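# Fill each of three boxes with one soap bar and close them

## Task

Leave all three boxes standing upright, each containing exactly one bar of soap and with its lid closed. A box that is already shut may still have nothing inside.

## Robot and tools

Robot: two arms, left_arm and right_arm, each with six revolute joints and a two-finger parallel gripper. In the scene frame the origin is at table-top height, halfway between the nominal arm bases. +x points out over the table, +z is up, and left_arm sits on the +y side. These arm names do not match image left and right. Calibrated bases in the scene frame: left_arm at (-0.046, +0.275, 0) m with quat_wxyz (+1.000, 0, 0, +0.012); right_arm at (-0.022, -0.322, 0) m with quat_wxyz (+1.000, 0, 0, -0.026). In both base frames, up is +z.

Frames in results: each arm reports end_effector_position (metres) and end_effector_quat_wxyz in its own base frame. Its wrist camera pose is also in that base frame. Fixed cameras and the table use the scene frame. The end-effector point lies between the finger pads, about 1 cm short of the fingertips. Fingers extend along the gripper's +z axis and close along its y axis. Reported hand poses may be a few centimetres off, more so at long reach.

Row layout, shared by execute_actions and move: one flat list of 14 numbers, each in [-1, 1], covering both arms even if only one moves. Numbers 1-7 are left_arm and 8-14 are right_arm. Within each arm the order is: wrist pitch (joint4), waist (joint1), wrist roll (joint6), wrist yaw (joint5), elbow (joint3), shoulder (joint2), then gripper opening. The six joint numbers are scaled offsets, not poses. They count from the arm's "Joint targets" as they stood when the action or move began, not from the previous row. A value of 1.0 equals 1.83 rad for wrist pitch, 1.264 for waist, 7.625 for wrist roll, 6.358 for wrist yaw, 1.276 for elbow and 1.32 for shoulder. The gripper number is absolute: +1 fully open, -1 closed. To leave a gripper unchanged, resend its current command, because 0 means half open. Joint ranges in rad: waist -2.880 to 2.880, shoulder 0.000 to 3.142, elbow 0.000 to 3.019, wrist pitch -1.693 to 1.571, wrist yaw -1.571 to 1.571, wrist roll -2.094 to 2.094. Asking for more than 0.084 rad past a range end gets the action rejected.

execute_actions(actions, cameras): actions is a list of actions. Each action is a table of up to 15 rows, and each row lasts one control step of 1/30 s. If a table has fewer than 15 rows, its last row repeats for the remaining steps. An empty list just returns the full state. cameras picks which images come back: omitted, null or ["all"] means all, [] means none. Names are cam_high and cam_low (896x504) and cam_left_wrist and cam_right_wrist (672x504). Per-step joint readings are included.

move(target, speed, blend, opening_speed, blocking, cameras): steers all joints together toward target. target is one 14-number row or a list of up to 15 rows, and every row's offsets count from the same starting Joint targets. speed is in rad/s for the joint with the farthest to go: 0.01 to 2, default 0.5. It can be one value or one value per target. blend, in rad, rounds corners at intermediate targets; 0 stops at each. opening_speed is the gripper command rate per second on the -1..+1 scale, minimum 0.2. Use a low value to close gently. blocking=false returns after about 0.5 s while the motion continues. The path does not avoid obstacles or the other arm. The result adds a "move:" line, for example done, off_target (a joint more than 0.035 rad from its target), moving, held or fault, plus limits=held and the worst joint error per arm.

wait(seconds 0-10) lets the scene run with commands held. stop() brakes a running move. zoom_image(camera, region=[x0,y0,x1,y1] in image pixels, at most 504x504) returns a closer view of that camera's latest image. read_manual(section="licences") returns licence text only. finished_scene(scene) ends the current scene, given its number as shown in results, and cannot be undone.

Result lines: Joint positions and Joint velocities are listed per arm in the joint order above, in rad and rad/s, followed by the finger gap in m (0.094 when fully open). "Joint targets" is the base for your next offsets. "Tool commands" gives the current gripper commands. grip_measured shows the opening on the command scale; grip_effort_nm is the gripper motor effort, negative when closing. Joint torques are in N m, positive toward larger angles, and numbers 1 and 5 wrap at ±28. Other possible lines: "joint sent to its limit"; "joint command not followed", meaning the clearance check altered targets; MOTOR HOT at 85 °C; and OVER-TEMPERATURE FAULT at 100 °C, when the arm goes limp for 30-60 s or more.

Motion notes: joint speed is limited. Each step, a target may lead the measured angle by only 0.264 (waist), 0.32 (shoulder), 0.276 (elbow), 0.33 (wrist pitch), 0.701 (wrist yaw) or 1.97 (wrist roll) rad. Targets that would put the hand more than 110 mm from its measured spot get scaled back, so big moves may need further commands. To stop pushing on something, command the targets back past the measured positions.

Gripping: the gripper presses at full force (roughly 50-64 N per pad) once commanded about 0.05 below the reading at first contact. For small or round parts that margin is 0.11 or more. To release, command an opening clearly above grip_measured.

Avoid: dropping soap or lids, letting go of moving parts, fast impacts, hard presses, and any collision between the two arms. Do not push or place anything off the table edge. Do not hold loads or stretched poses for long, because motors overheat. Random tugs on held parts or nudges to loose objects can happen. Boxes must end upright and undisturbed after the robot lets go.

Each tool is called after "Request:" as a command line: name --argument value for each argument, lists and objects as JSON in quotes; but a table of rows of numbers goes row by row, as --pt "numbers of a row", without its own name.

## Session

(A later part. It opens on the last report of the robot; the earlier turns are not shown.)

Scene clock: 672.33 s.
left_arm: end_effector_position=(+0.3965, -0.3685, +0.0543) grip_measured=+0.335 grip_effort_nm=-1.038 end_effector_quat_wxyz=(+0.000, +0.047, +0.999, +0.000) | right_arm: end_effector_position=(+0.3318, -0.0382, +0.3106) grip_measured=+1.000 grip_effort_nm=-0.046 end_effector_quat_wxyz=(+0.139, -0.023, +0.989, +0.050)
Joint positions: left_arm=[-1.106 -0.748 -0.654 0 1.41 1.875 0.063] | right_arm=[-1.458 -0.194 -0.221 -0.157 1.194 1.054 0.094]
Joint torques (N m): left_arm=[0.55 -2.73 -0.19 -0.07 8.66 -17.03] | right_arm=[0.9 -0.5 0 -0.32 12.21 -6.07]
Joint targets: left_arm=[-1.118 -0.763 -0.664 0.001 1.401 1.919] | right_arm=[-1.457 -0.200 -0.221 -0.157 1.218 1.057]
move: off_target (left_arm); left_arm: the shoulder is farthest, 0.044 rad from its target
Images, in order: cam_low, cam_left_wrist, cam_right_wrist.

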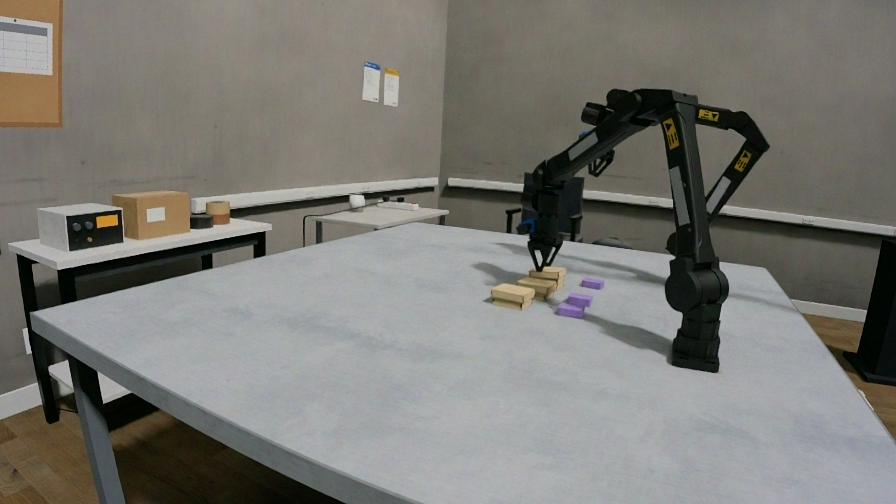

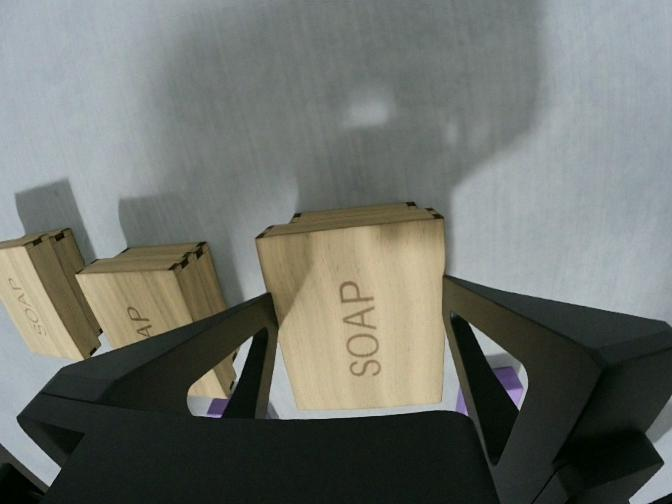

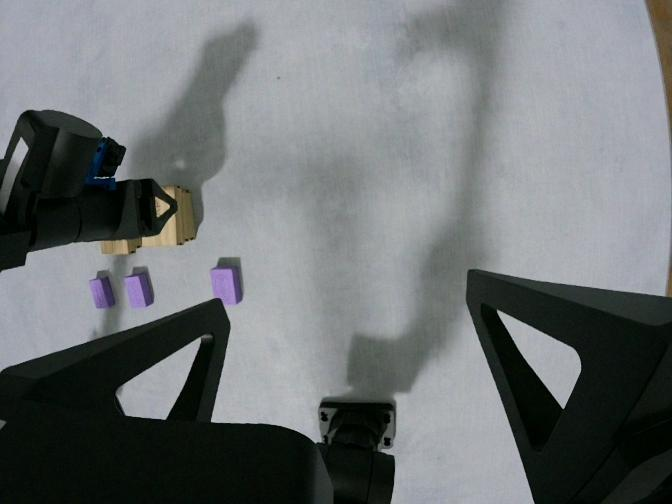

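Request:
move --pt "0 0 0 0 0 -0.045 0.12 0 0 0 0 0 0 1" --pt "-0.0095 0 0 0 0 -0.045 0.12 0 0 0 0 0 0 1" --pt "-0.0095 0 0 0 0 0.0 0.12 0 0 0 0 0 0 1" --speed 0.1 --cameras '["cam_low","cam_right_wrist","cam_left_wrist"]'

Request:
zoom_image --camera "cam_low" --region '[490, 240, 590, 310]'

Request:
zoom_image --camera "cam_right_wrist" --region '[90, 160, 250, 260]'

Scene clock: 692.30 s.
left_arm: end_effector_position=(+0.3914, -0.3663, +0.0473) grip_measured=+0.335 grip_effort_nm=-1.033 end_effector_quat_wxyz=(-0.012, +0.049, +0.999, +0.010) | right_arm: end_effector_position=(+0.3318, -0.0382, +0.3106) grip_measured=+1.000 grip_effort_nm=-0.051 end_effector_quat_wxyz=(+0.139, -0.023, +0.989, +0.050)
Joint positions: left_arm=[-1.123 -0.751 -0.654 0 1.41 1.888 0.063] | right_arm=[-1.458 -0.194 -0.221 -0.157 1.194 1.054 0.094]
Joint torques (N m): left_arm=[0.51 -2.49 -0.18 -0.07 8.42 -18.61] | right_arm=[0.9 -0.5 0 -0.32 12.19 -6.07]
Joint targets: left_arm=[-1.135 -0.763 -0.664 0.001 1.401 1.919] | right_arm=[-1.457 -0.200 -0.221 -0.157 1.218 1.057]
move: done
Images, in order: cam_low, cam_left_wrist, cam_right_wrist.

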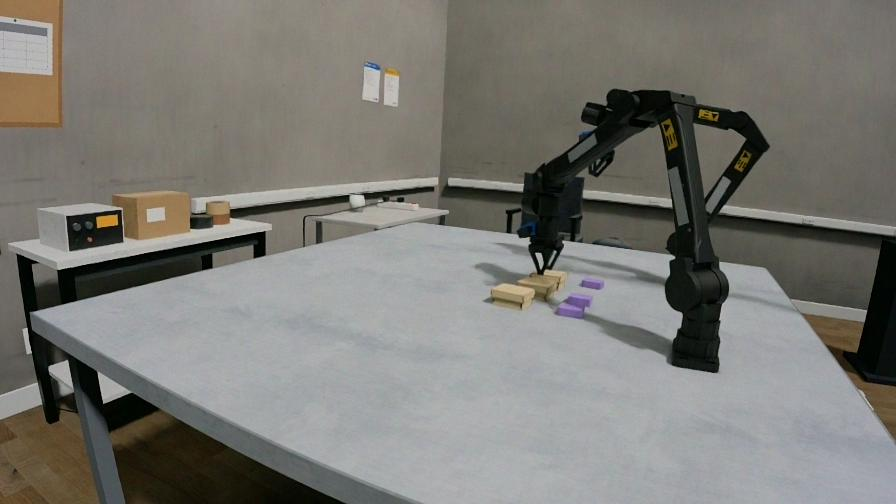

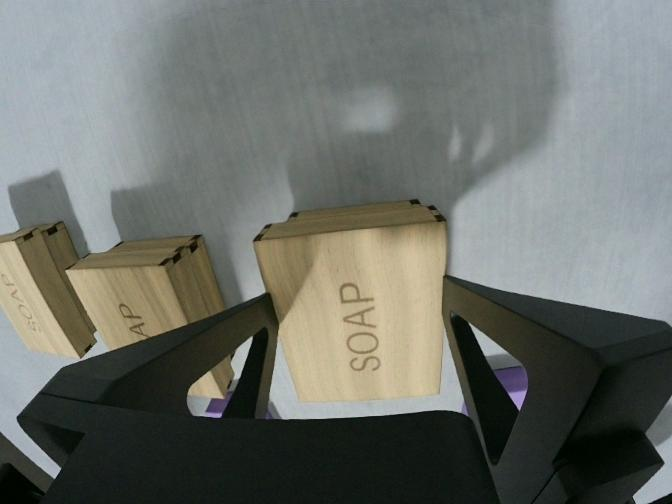

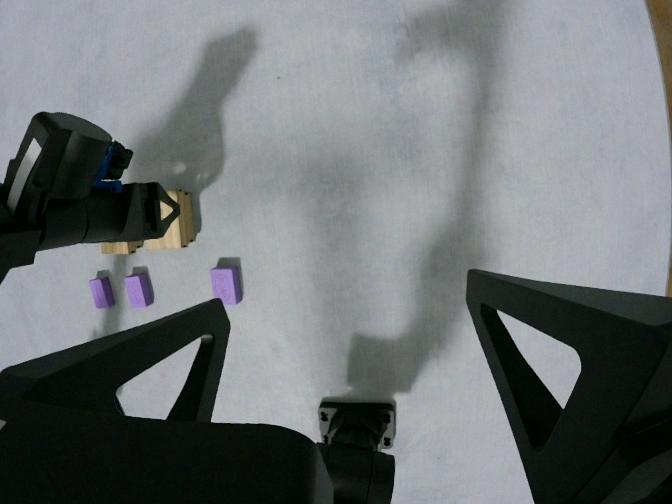

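Scaled by 5.040 from the camera's 896x504 image, which has a finer 1280x720 frame.

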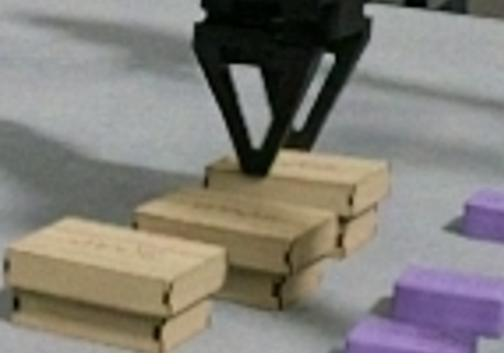

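Scaled by 3.150 from the camera's 672x504 image, which has a finer 960x720 frame.

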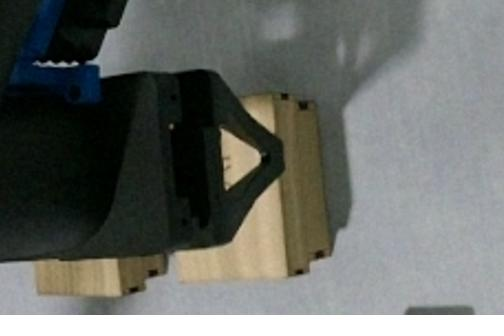

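Request:
move --pt "0 0 0 0 0 0.009 0.12 0 0 0 0 0 0 1" --pt "0 0 0 0 0 0.0 0.9 0 0 0 0 0 0 1" --pt "0 0 0 0 0 -0.12 0.9 0 0 0 0 0 0 1" --pt "-0.0361 0.311 0.0551 0 -0.156 -0.2455 1 0 0 0 0 0 0 1" --speed '[0.1,0.3,0.5,0.8]' --opening_speed 1.0 --cameras '["cam_left_wrist","cam_right_wrist"]'

Request:
zoom_image --camera "cam_right_wrist" --region '[50, 160, 250, 310]'

Scene clock: 732.73 s.
left_arm: end_effector_position=(+0.4247, -0.1613, +0.1155) grip_measured=+0.997 grip_effort_nm=0.115 end_effector_quat_wxyz=(-0.004, +0.052, +0.999, +0.001) | right_arm: end_effector_position=(+0.3318, -0.0382, +0.3106) grip_measured=+1.000 grip_effort_nm=-0.046 end_effector_quat_wxyz=(+0.139, -0.023, +0.989, +0.050)
Joint positions: left_arm=[-1.189 -0.362 -0.257 0 1.216 1.606 0.094] | right_arm=[-1.458 -0.194 -0.221 -0.157 1.194 1.054 0.094]
Joint torques (N m): left_arm=[0.59 -2.2 0.1 -0.04 8.29 -17.73] | right_arm=[0.9 -0.44 0.01 -0.32 12.21 -6.07]
Motor temperatures (°C): left_arm=[28 30 29 28 41 38 33] | right_arm=[31 33 28 30 50 30 30]
Heat: left arm: hottest elbow 41 °C; right arm: hottest elbow 50 °C.
Joint targets: left_arm=[-1.201 -0.370 -0.244 0.001 1.201 1.595] | right_arm=[-1.457 -0.200 -0.221 -0.157 1.218 1.057]
move: done
Images, in order: cam_left_wrist, cam_right_wrist.

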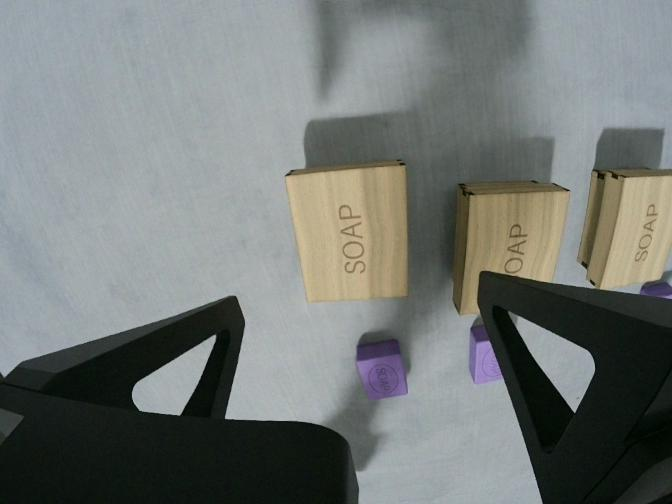

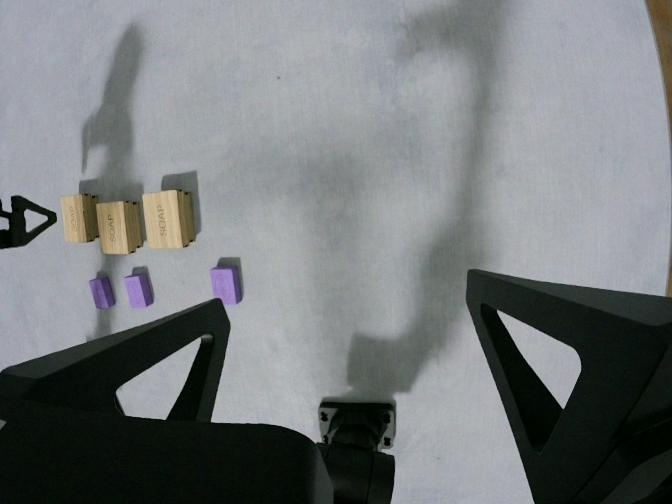

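Scaled by 2.520 from the camera's 672x504 image, which has a finer 960x720 frame.

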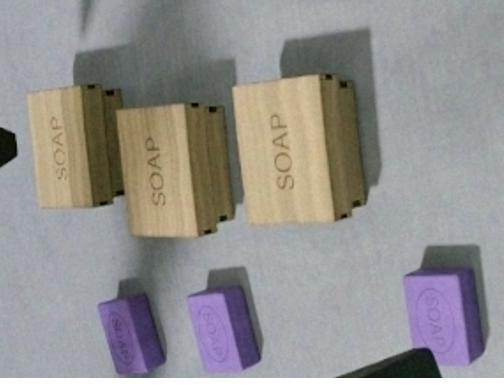

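Request:
move --pt "0.1208 0.0245 0.0051 0 -0.0713 0.0902 1 0 0 0 0 0 0 1" --pt "0.1208 0.0245 0.0051 0 -0.0713 0.0902 0.12 0 0 0 0 0 0 1" --pt "0.105 0.0245 0.0051 0 -0.0713 0.045 0.12 0 0 0 0 0 0 1" --pt "0.0 0.0245 0.0051 0 -0.0713 -0.125 0.12 0 0 0 0 0 0 1" --speed '[0.35,0.3,0.12,0.4]' --opening_speed 0.5

Request:
zoom_image --camera "cam_high" --region '[340, 190, 460, 300]'

Scene clock: 756.30 s.
left_arm: end_effector_position=(+0.3918, -0.1434, +0.1512) grip_measured=+0.338 grip_effort_nm=-1.033 end_effector_quat_wxyz=(+0.032, +0.066, +0.997, -0.009) | right_arm: end_effector_position=(+0.3318, -0.0382, +0.3106) grip_measured=+1.000 grip_effort_nm=-0.051 end_effector_quat_wxyz=(+0.139, -0.023, +0.989, +0.050)
Joint positions: left_arm=[-1.189 -0.35 -0.218 0 1.12 1.435 0.063] | right_arm=[-1.458 -0.194 -0.221 -0.157 1.194 1.054 0.094]
Joint torques (N m): left_arm=[0.72 -0.73 0.1 -0.04 9.26 -14.39] | right_arm=[0.9 -0.44 0 -0.32 12.21 -6.07]
Joint targets: left_arm=[-1.201 -0.339 -0.205 0.001 1.111 1.430] | right_arm=[-1.457 -0.200 -0.221 -0.157 1.218 1.057]
move: done

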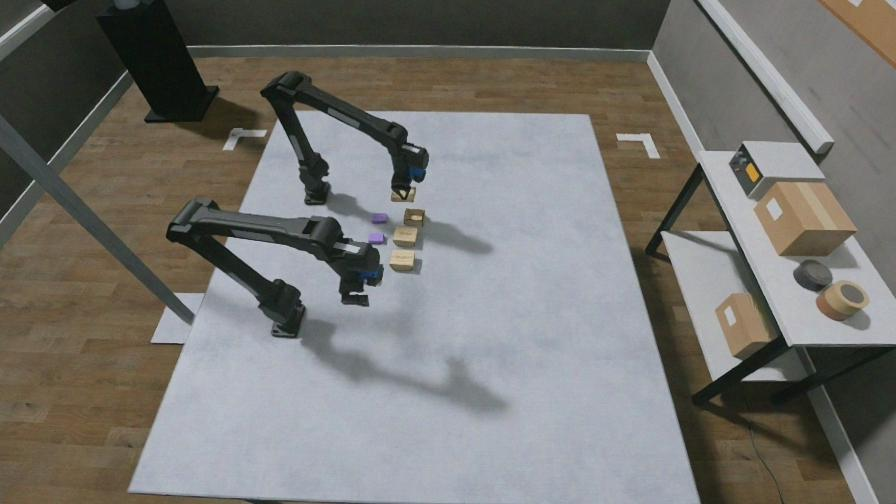

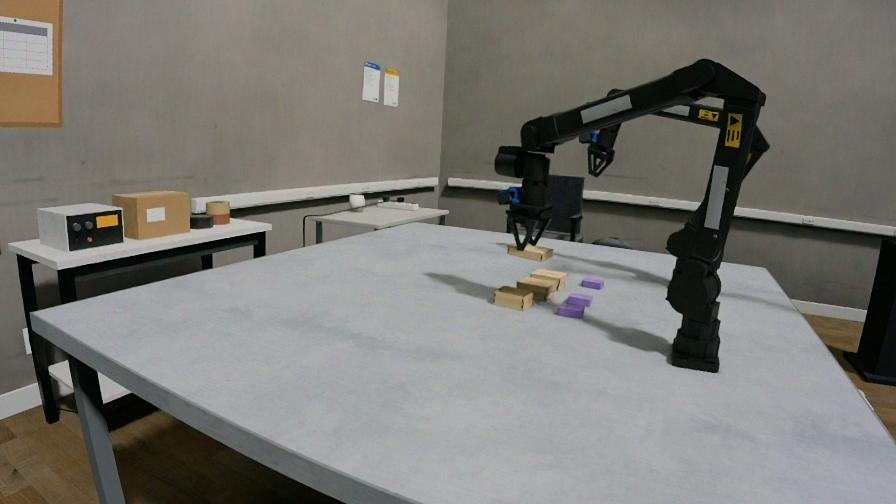

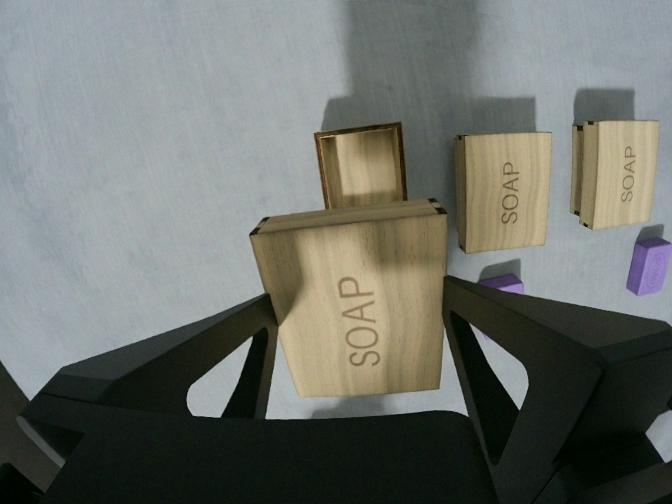

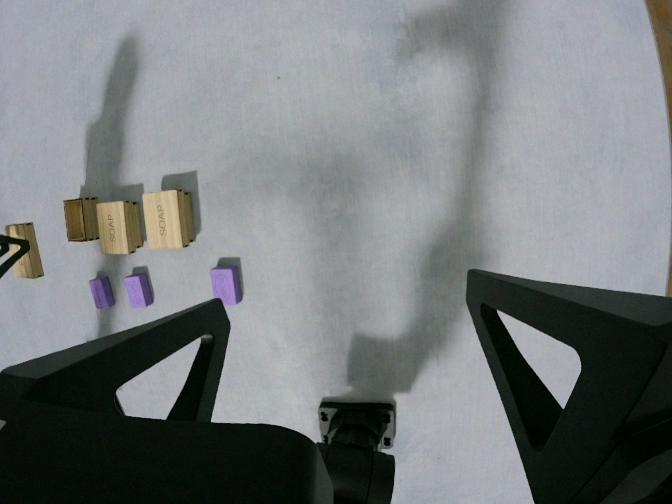

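Scaled by 4.200 from the camera's 896x504 image, which has a finer 1280x720 frame.

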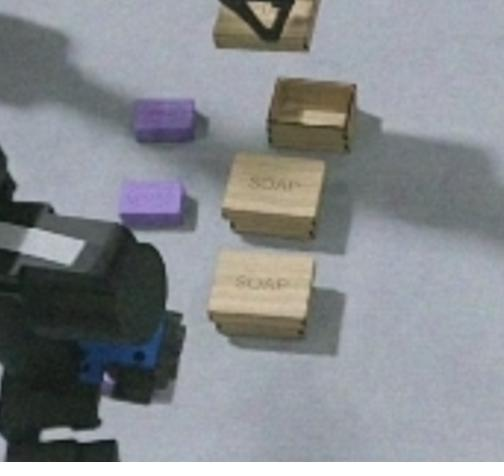

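Request:
move --pt "0 0.268 0 0 0 0 0.12 0 0 0 0 0 0 1" --pt "0.071 0.268 0 0 0 0.1614 0.12 0 0 0 0 0 0 1" --pt "0.1514 0.268 0 0 -0.032 0.2265 0.12 0 0 0 0 0 0 1" --speed '[0.5,0.4,0.12]' --cameras '["cam_low"]'

Request:
zoom_image --camera "cam_low" --region '[430, 230, 630, 340]'

Scene clock: 792.00 s.
left_arm: end_effector_position=(+0.4521, -0.0020, +0.0282) grip_measured=+0.338 grip_effort_nm=-1.038 end_effector_quat_wxyz=(+0.005, -0.107, +0.994, -0.001) | right_arm: end_effector_position=(+0.3318, -0.0382, +0.3106) grip_measured=+1.000 grip_effort_nm=-0.056 end_effector_quat_wxyz=(+0.139, -0.023, +0.989, +0.050)
Joint positions: left_arm=[-0.937 -0.003 -0.218 0 1.08 1.703 0.063] | right_arm=[-1.458 -0.194 -0.221 -0.157 1.194 1.054 0.094]
Joint torques (N m): left_arm=[1.73 -1.32 0.09 -0.03 7.56 -14.74] | right_arm=[0.9 -0.44 0 -0.32 12.19 -6.07]
Joint targets: left_arm=[-0.924 0.000 -0.205 0.001 1.069 1.729] | right_arm=[-1.457 -0.200 -0.221 -0.157 1.218 1.057]
move: done
Images, in order: cam_low.

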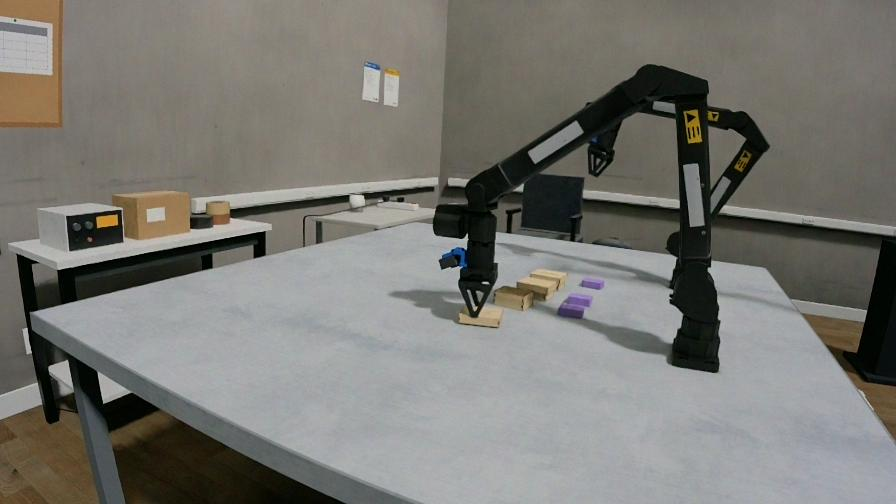

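Scaled by 2.520 from the camera's 896x504 image, which has a finer 1280x720 frame.

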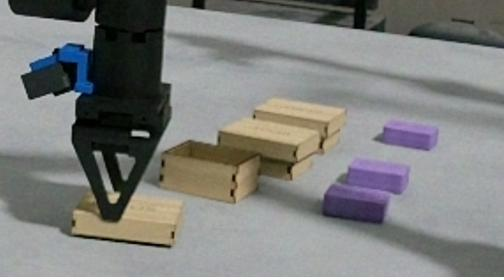

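Request:
move --pt "0 0 0 0 0 0.0046 0.12 0 0 0 0 0 0 1" --pt "0 0 0 0 0 0.0046 0.9 0 0 0 0 0 0 1" --pt "0 0 0 0 0 -0.13 0.9 0 0 0 0 0 0 1" --pt "-0.1743 -0.396 -0.0216 0 -0.105 -0.334 0.9 0 0 0 0 0 0 1" --speed '[0.1,0.3,0.4,0.8]' --opening_speed 1.0 --cameras '["cam_left_wrist","cam_low"]'

Scene clock: 827.20 s.
left_arm: end_effector_position=(+0.3003, -0.1627, +0.1377) grip_measured=+0.898 grip_effort_nm=0.115 end_effector_quat_wxyz=(-0.003, +0.070, +0.998, +0.001) | right_arm: end_effector_position=(+0.3318, -0.0382, +0.3106) grip_measured=+1.000 grip_effort_nm=-0.051 end_effector_quat_wxyz=(+0.139, -0.023, +0.989, +0.050)
Joint positions: left_arm=[-1.231 -0.495 -0.356 0.001 0.948 1.295 0.089] | right_arm=[-1.458 -0.194 -0.221 -0.157 1.194 1.054 0.094]
Joint torques (N m): left_arm=[0.64 -1.96 -0.27 -0.06 8.65 -11.63] | right_arm=[0.9 -0.5 0 -0.32 12.21 -6.07]
Joint targets: left_arm=[-1.243 -0.501 -0.370 0.001 0.936 1.288] | right_arm=[-1.457 -0.200 -0.221 -0.157 1.218 1.057]
move: done
Images, in order: cam_low, cam_left_wrist.

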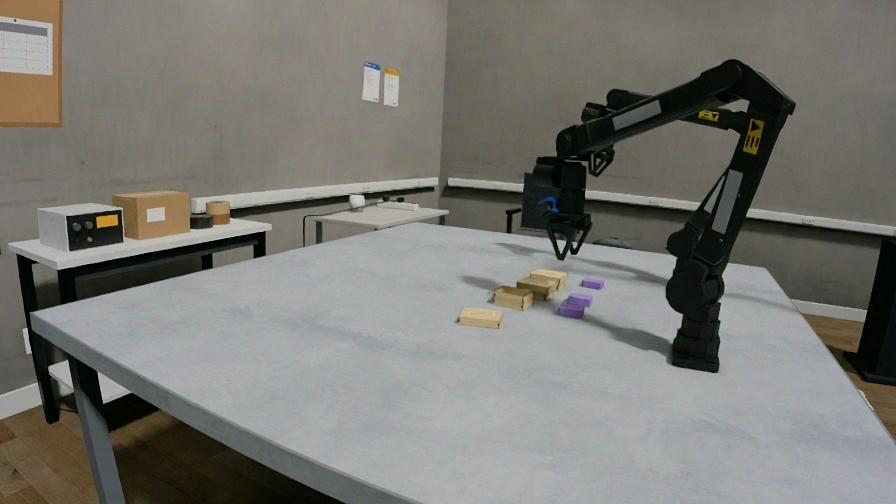

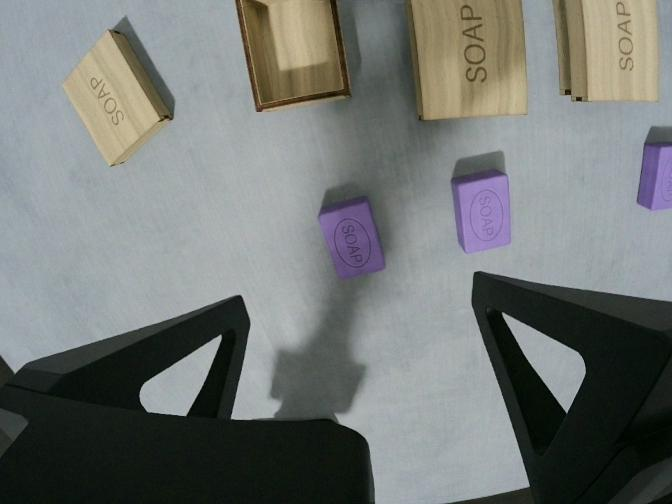

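Request:
move --target '[0.211,-0.0095,-0.0172,0,-0.178,0.1083,0.6,0,0,0,0,0,0,1]' --speed 0.4 --cameras '["cam_left_wrist","cam_low"]'

Request:
zoom_image --camera "cam_low" --region '[530, 240, 630, 330]'

Scene clock: 866.77 s.
left_arm: end_effector_position=(+0.2846, -0.1562, +0.0250) grip_measured=+0.602 grip_effort_nm=-0.129 end_effector_quat_wxyz=(+0.003, +0.007, +1.000, -0.002) | right_arm: end_effector_position=(+0.3318, -0.0382, +0.3106) grip_measured=+1.000 grip_effort_nm=-0.051 end_effector_quat_wxyz=(+0.139, -0.023, +0.989, +0.050)
Joint positions: left_arm=[-0.87 -0.5 -0.487 0.001 0.719 1.413 0.075] | right_arm=[-1.458 -0.194 -0.221 -0.157 1.194 1.054 0.094]
Joint torques (N m): left_arm=[1.73 -2.55 -0.15 -0.06 7.17 -9.47] | right_arm=[0.9 -0.44 0 -0.32 12.21 -6.07]
Joint targets: left_arm=[-0.857 -0.513 -0.501 0.001 0.709 1.431] | right_arm=[-1.457 -0.200 -0.221 -0.157 1.218 1.057]
move: done
Images, in order: cam_low, cam_left_wrist.

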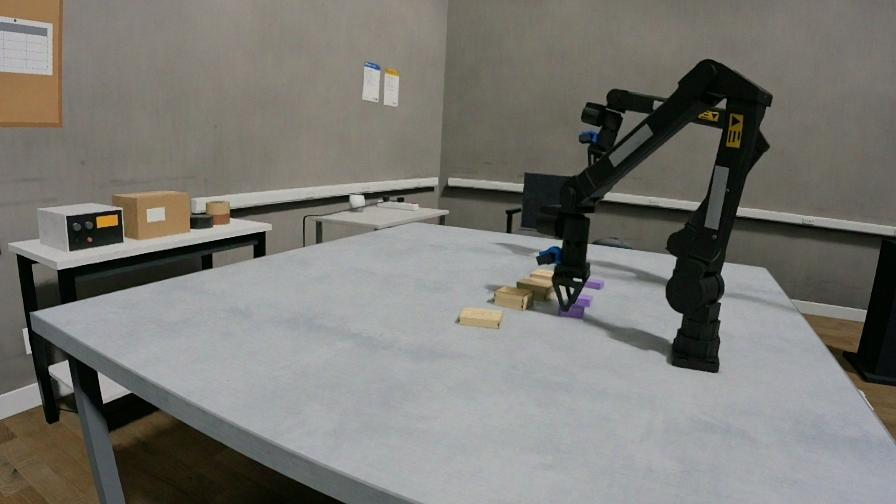

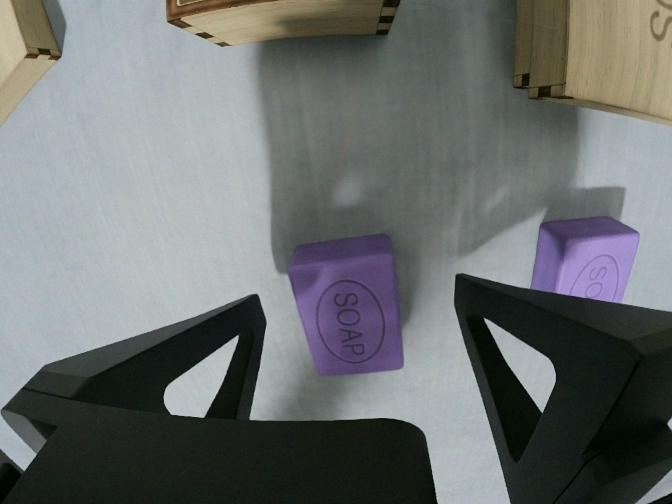

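Scaled by 5.040 from the camera's 896x504 image, which has a finer 1280x720 frame.

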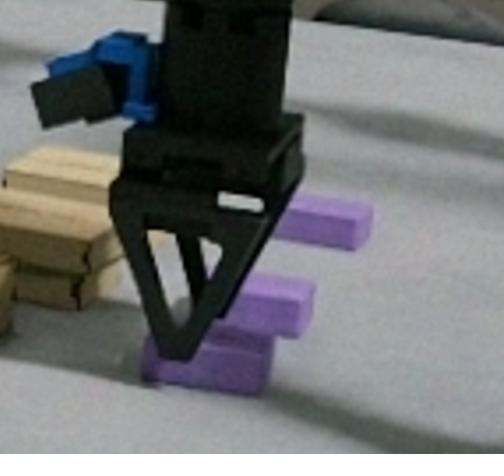

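Request:
move --pt "-0.0235 0 0 0 0 0 0.6 0 0 0 0 0 0 1" --pt "-0.0235 0 0 0 0 0 -0.38 0 0 0 0 0 0 1" --speed 0.3 --opening_speed 0.4 --cameras '["cam_left_wrist","cam_low"]'

Request:
zoom_image --camera "cam_low" --region '[530, 260, 610, 330]'

Scene clock: 898.77 s.
left_arm: end_effector_position=(+0.2804, -0.1541, +0.0250) grip_measured=-0.224 grip_effort_nm=-1.013 end_effector_quat_wxyz=(-0.005, +0.006, +1.000, +0.003) | right_arm: end_effector_position=(+0.3318, -0.0382, +0.3106) grip_measured=+1.000 grip_effort_nm=-0.056 end_effector_quat_wxyz=(+0.139, -0.023, +0.989, +0.050)
Joint positions: left_arm=[-0.889 -0.501 -0.488 0.001 0.719 1.413 0.036] | right_arm=[-1.458 -0.194 -0.221 -0.157 1.194 1.054 0.094]
Joint torques (N m): left_arm=[0.61 -2.55 -0.21 -0.07 7.15 -9.35] | right_arm=[0.9 -0.44 0 -0.32 12.22 -6.07]
Joint targets: left_arm=[-0.900 -0.513 -0.501 0.001 0.709 1.431] | right_arm=[-1.457 -0.200 -0.221 -0.157 1.218 1.057]
move: done
Images, in order: cam_low, cam_left_wrist.

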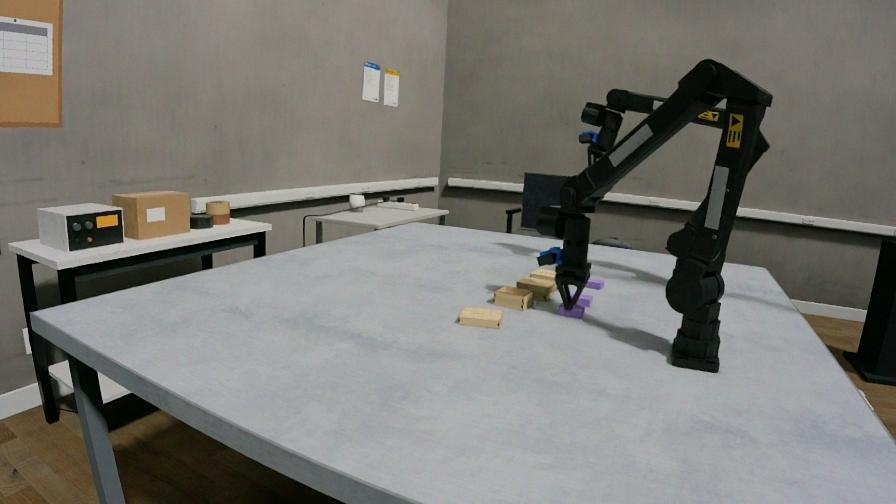

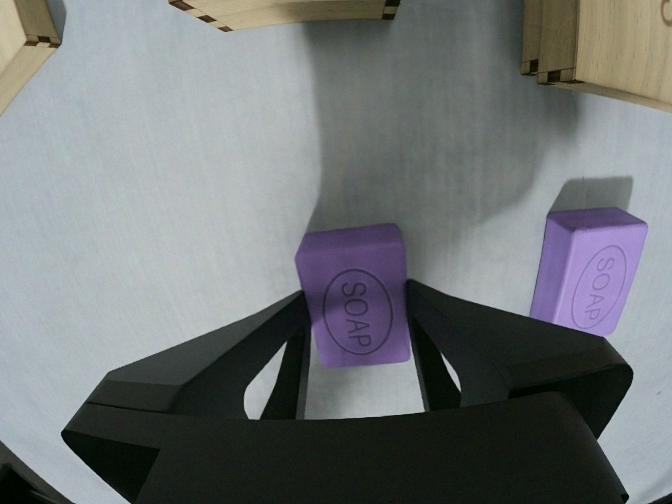

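Scaled by 6.300 from the camera's 896x504 image, which has a finer 1280x720 frame.

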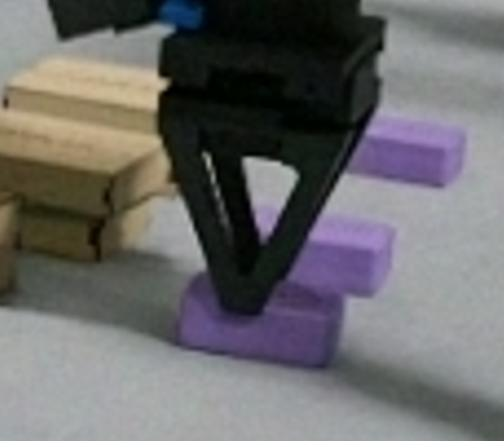

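Request:
move --pt "-0.0235 0 0 0 0.05 -0.061 -0.38 0 0 0 0 0 0 1" --pt "-0.1765 0.1345 0.0383 0 0.271 -0.052 -0.38 0 0 0 0 0 0 1" --speed '[0.2,0.5]' --cameras '["cam_left_wrist","cam_low"]'

Request:
zoom_image --camera "cam_low" --region '[500, 190, 610, 330]'

Scene clock: 921.30 s.
left_arm: end_effector_position=(+0.3452, -0.1271, +0.1332) grip_measured=-0.226 grip_effort_nm=-1.043 end_effector_quat_wxyz=(-0.002, +0.064, +0.998, +0.000) | right_arm: end_effector_position=(+0.3318, -0.0382, +0.3106) grip_measured=+1.000 grip_effort_nm=-0.051 end_effector_quat_wxyz=(+0.139, -0.023, +0.989, +0.050)
Joint positions: left_arm=[-1.211 -0.351 -0.223 0.001 1.004 1.368 0.036] | right_arm=[-1.458 -0.194 -0.221 -0.157 1.194 1.054 0.094]
Joint torques (N m): left_arm=[0.61 -0.97 0.13 -0.05 14.42 -12.81] | right_arm=[0.9 -0.5 0 -0.32 12.22 -6.01]
Joint targets: left_arm=[-1.223 -0.343 -0.209 0.001 1.054 1.362] | right_arm=[-1.457 -0.200 -0.221 -0.157 1.218 1.057]
move: off_target (left_arm); left_arm: the elbow is farthest, 0.051 rad from its target
Images, in order: cam_low, cam_left_wrist.

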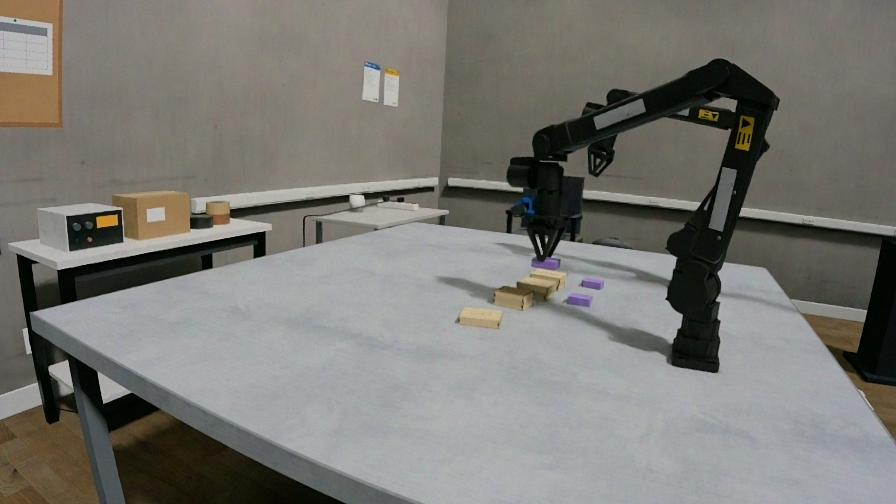

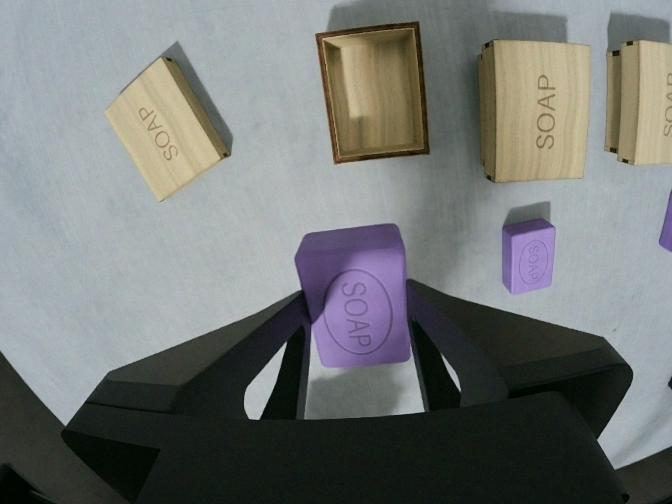

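Scaled by 3.600 from the camera's 896x504 image, which has a finer 1280x720 frame.

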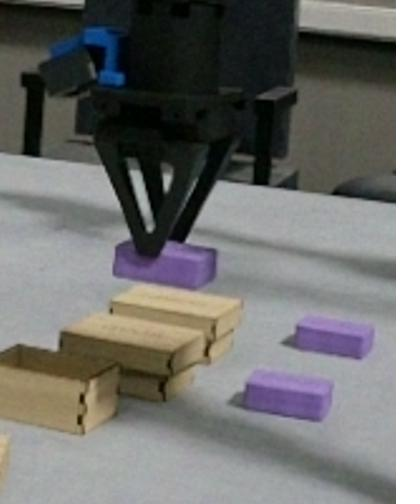

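Request:
move --target '[0.1273,0,0,0,0.061,0.1917,-0.38,0,0,0,0,0,0,1]' --speed 0.35 --cameras '["cam_right_wrist","cam_low","cam_left_wrist"]'

Request:
zoom_image --camera "cam_right_wrist" --region '[0, 170, 160, 270]'

Request:
zoom_image --camera "cam_low" --region '[470, 240, 570, 320]'

Scene clock: 968.17 s.
left_arm: end_effector_position=(+0.4161, -0.1531, +0.0725) grip_measured=-0.226 grip_effort_nm=-1.043 end_effector_quat_wxyz=(+0.024, +0.065, +0.998, -0.007) | right_arm: end_effector_position=(+0.3318, -0.0382, +0.3106) grip_measured=+1.000 grip_effort_nm=-0.046 end_effector_quat_wxyz=(+0.139, -0.023, +0.989, +0.050)
Joint positions: left_arm=[-1.003 -0.351 -0.222 0.001 1.078 1.597 0.036] | right_arm=[-1.458 -0.194 -0.221 -0.157 1.194 1.054 0.094]
Joint torques (N m): left_arm=[1.81 -0.91 0.1 -0.05 14.09 -14.21] | right_arm=[0.9 -0.44 0.01 -0.32 12.21 -6.12]
Motor temperatures (°C): left_arm=[27 29 29 28 50 34 33] | right_arm=[31 33 28 30 51 29 30]
Heat: left arm: hottest elbow 50 °C; right arm: hottest elbow 51 °C.
Joint targets: left_arm=[-0.990 -0.343 -0.209 0.001 1.132 1.615] | right_arm=[-1.457 -0.200 -0.221 -0.157 1.218 1.057]
move: off_target (left_arm); left_arm: the elbow is farthest, 0.054 rad from its target
Images, in order: cam_low, cam_left_wrist, cam_right_wrist.

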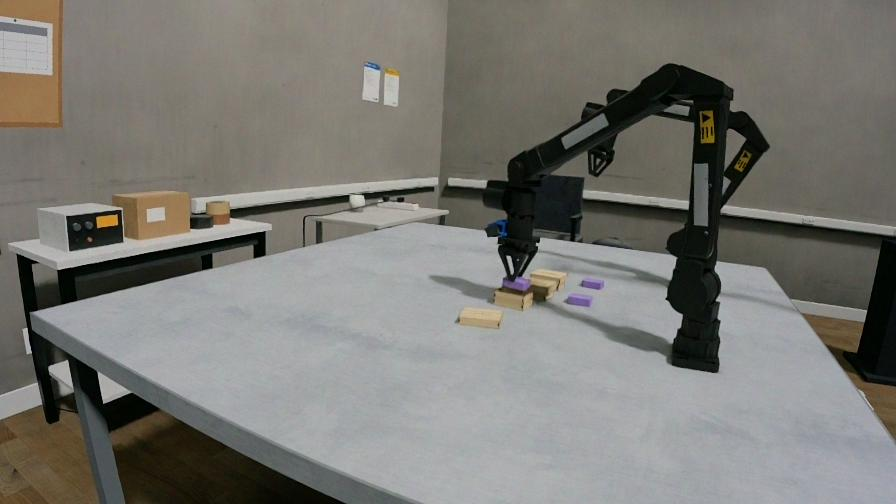

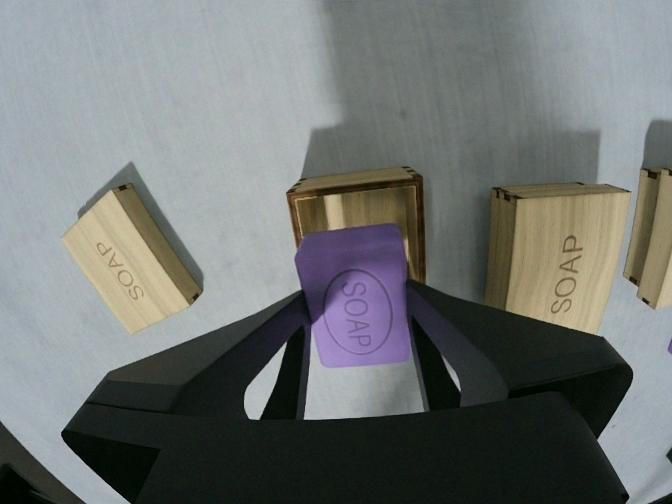

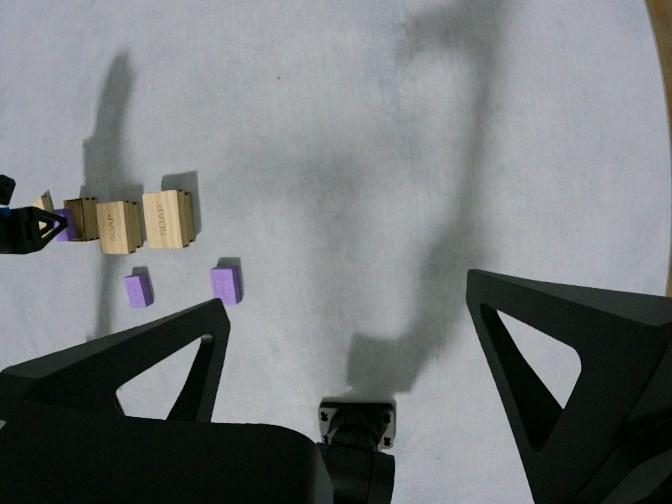

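Scaled by 3.150 from the camera's 672x504 image, which has a finer 960x720 frame.

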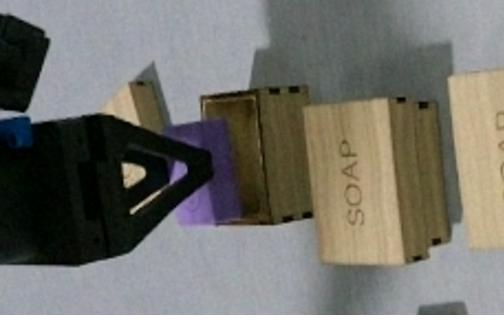

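Scaled by 5.040 from the camera's 896x504 image, which has a finer 1280x720 frame.

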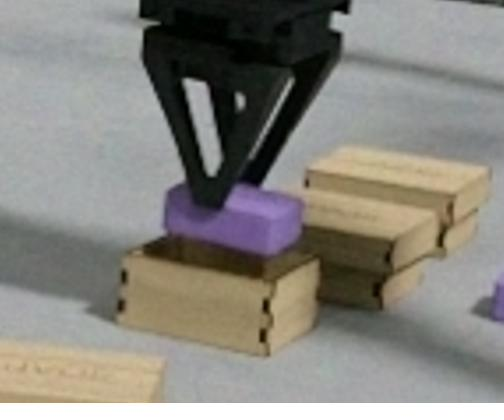

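Request:
move --pt "0.011 0 0 0 0 0 -0.38 0 0 0 0 0 0 1" --pt "0.02 0 0 0 0 0.035 -0.38 0 0 0 0 0 0 1" --speed 0.12

Scene clock: 1020.70 s.
left_arm: end_effector_position=(+0.4220, -0.1552, +0.0544) grip_measured=-0.226 grip_effort_nm=-1.043 end_effector_quat_wxyz=(+0.020, +0.065, +0.998, -0.006) | right_arm: end_effector_position=(+0.3318, -0.0382, +0.3106) grip_measured=+1.000 grip_effort_nm=-0.051 end_effector_quat_wxyz=(+0.139, -0.023, +0.989, +0.050)
Joint positions: left_arm=[-0.966 -0.351 -0.222 0.001 1.078 1.64 0.036] | right_arm=[-1.458 -0.194 -0.221 -0.157 1.194 1.054 0.094]
Joint torques (N m): left_arm=[1.72 -0.97 0.1 -0.05 13.89 -14.27] | right_arm=[0.9 -0.5 0 -0.32 12.22 -6.07]
Joint targets: left_arm=[-0.953 -0.343 -0.209 0.001 1.132 1.661] | right_arm=[-1.457 -0.200 -0.221 -0.157 1.218 1.057]
move: off_target (left_arm); left_arm: the elbow is farthest, 0.054 rad from its target

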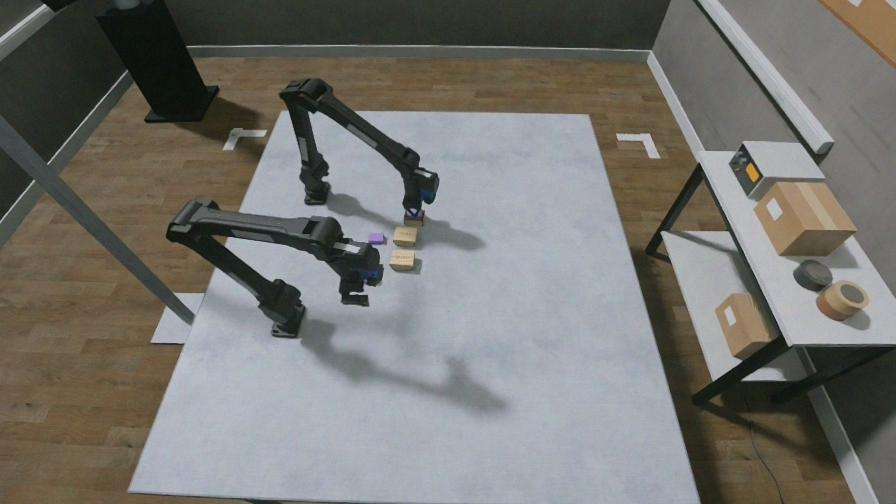

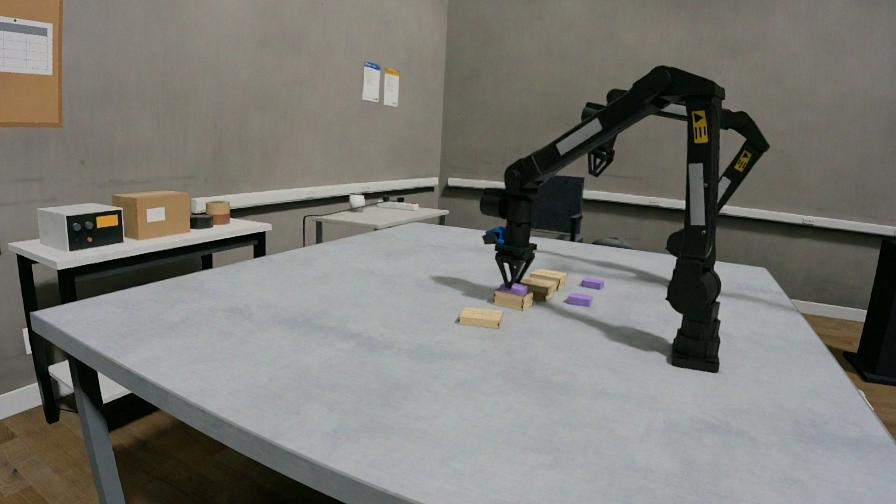

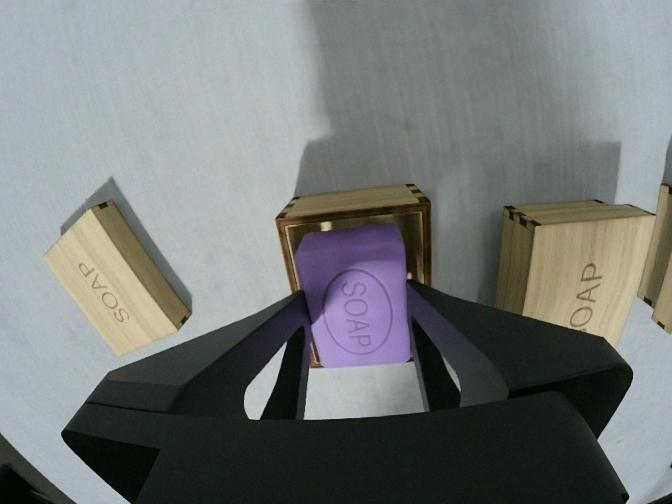

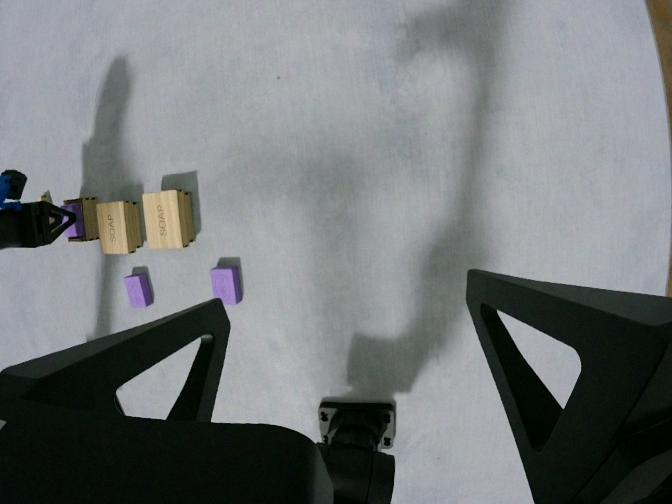

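Request:
zoom_image --camera "cam_low" --region '[470, 250, 570, 325]'

Request:
zoom_image --camera "cam_left_wrist" --region '[250, 160, 460, 400]'

Scaled by 5.040 from the camera's 896x504 image, which has a finer 1280x720 frame.

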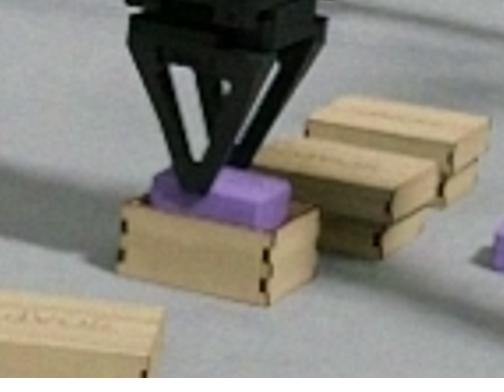

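Scaled by 2.100 from the camera's 672x504 image, which has a finer 960x720 frame.

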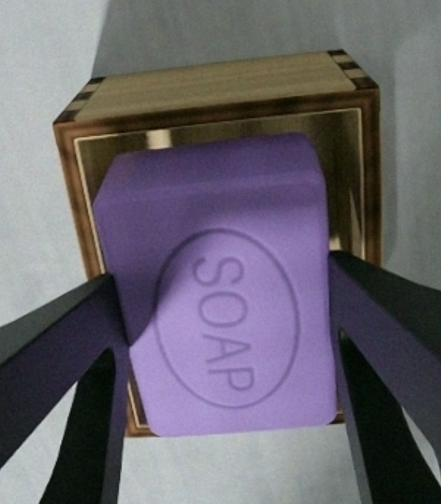

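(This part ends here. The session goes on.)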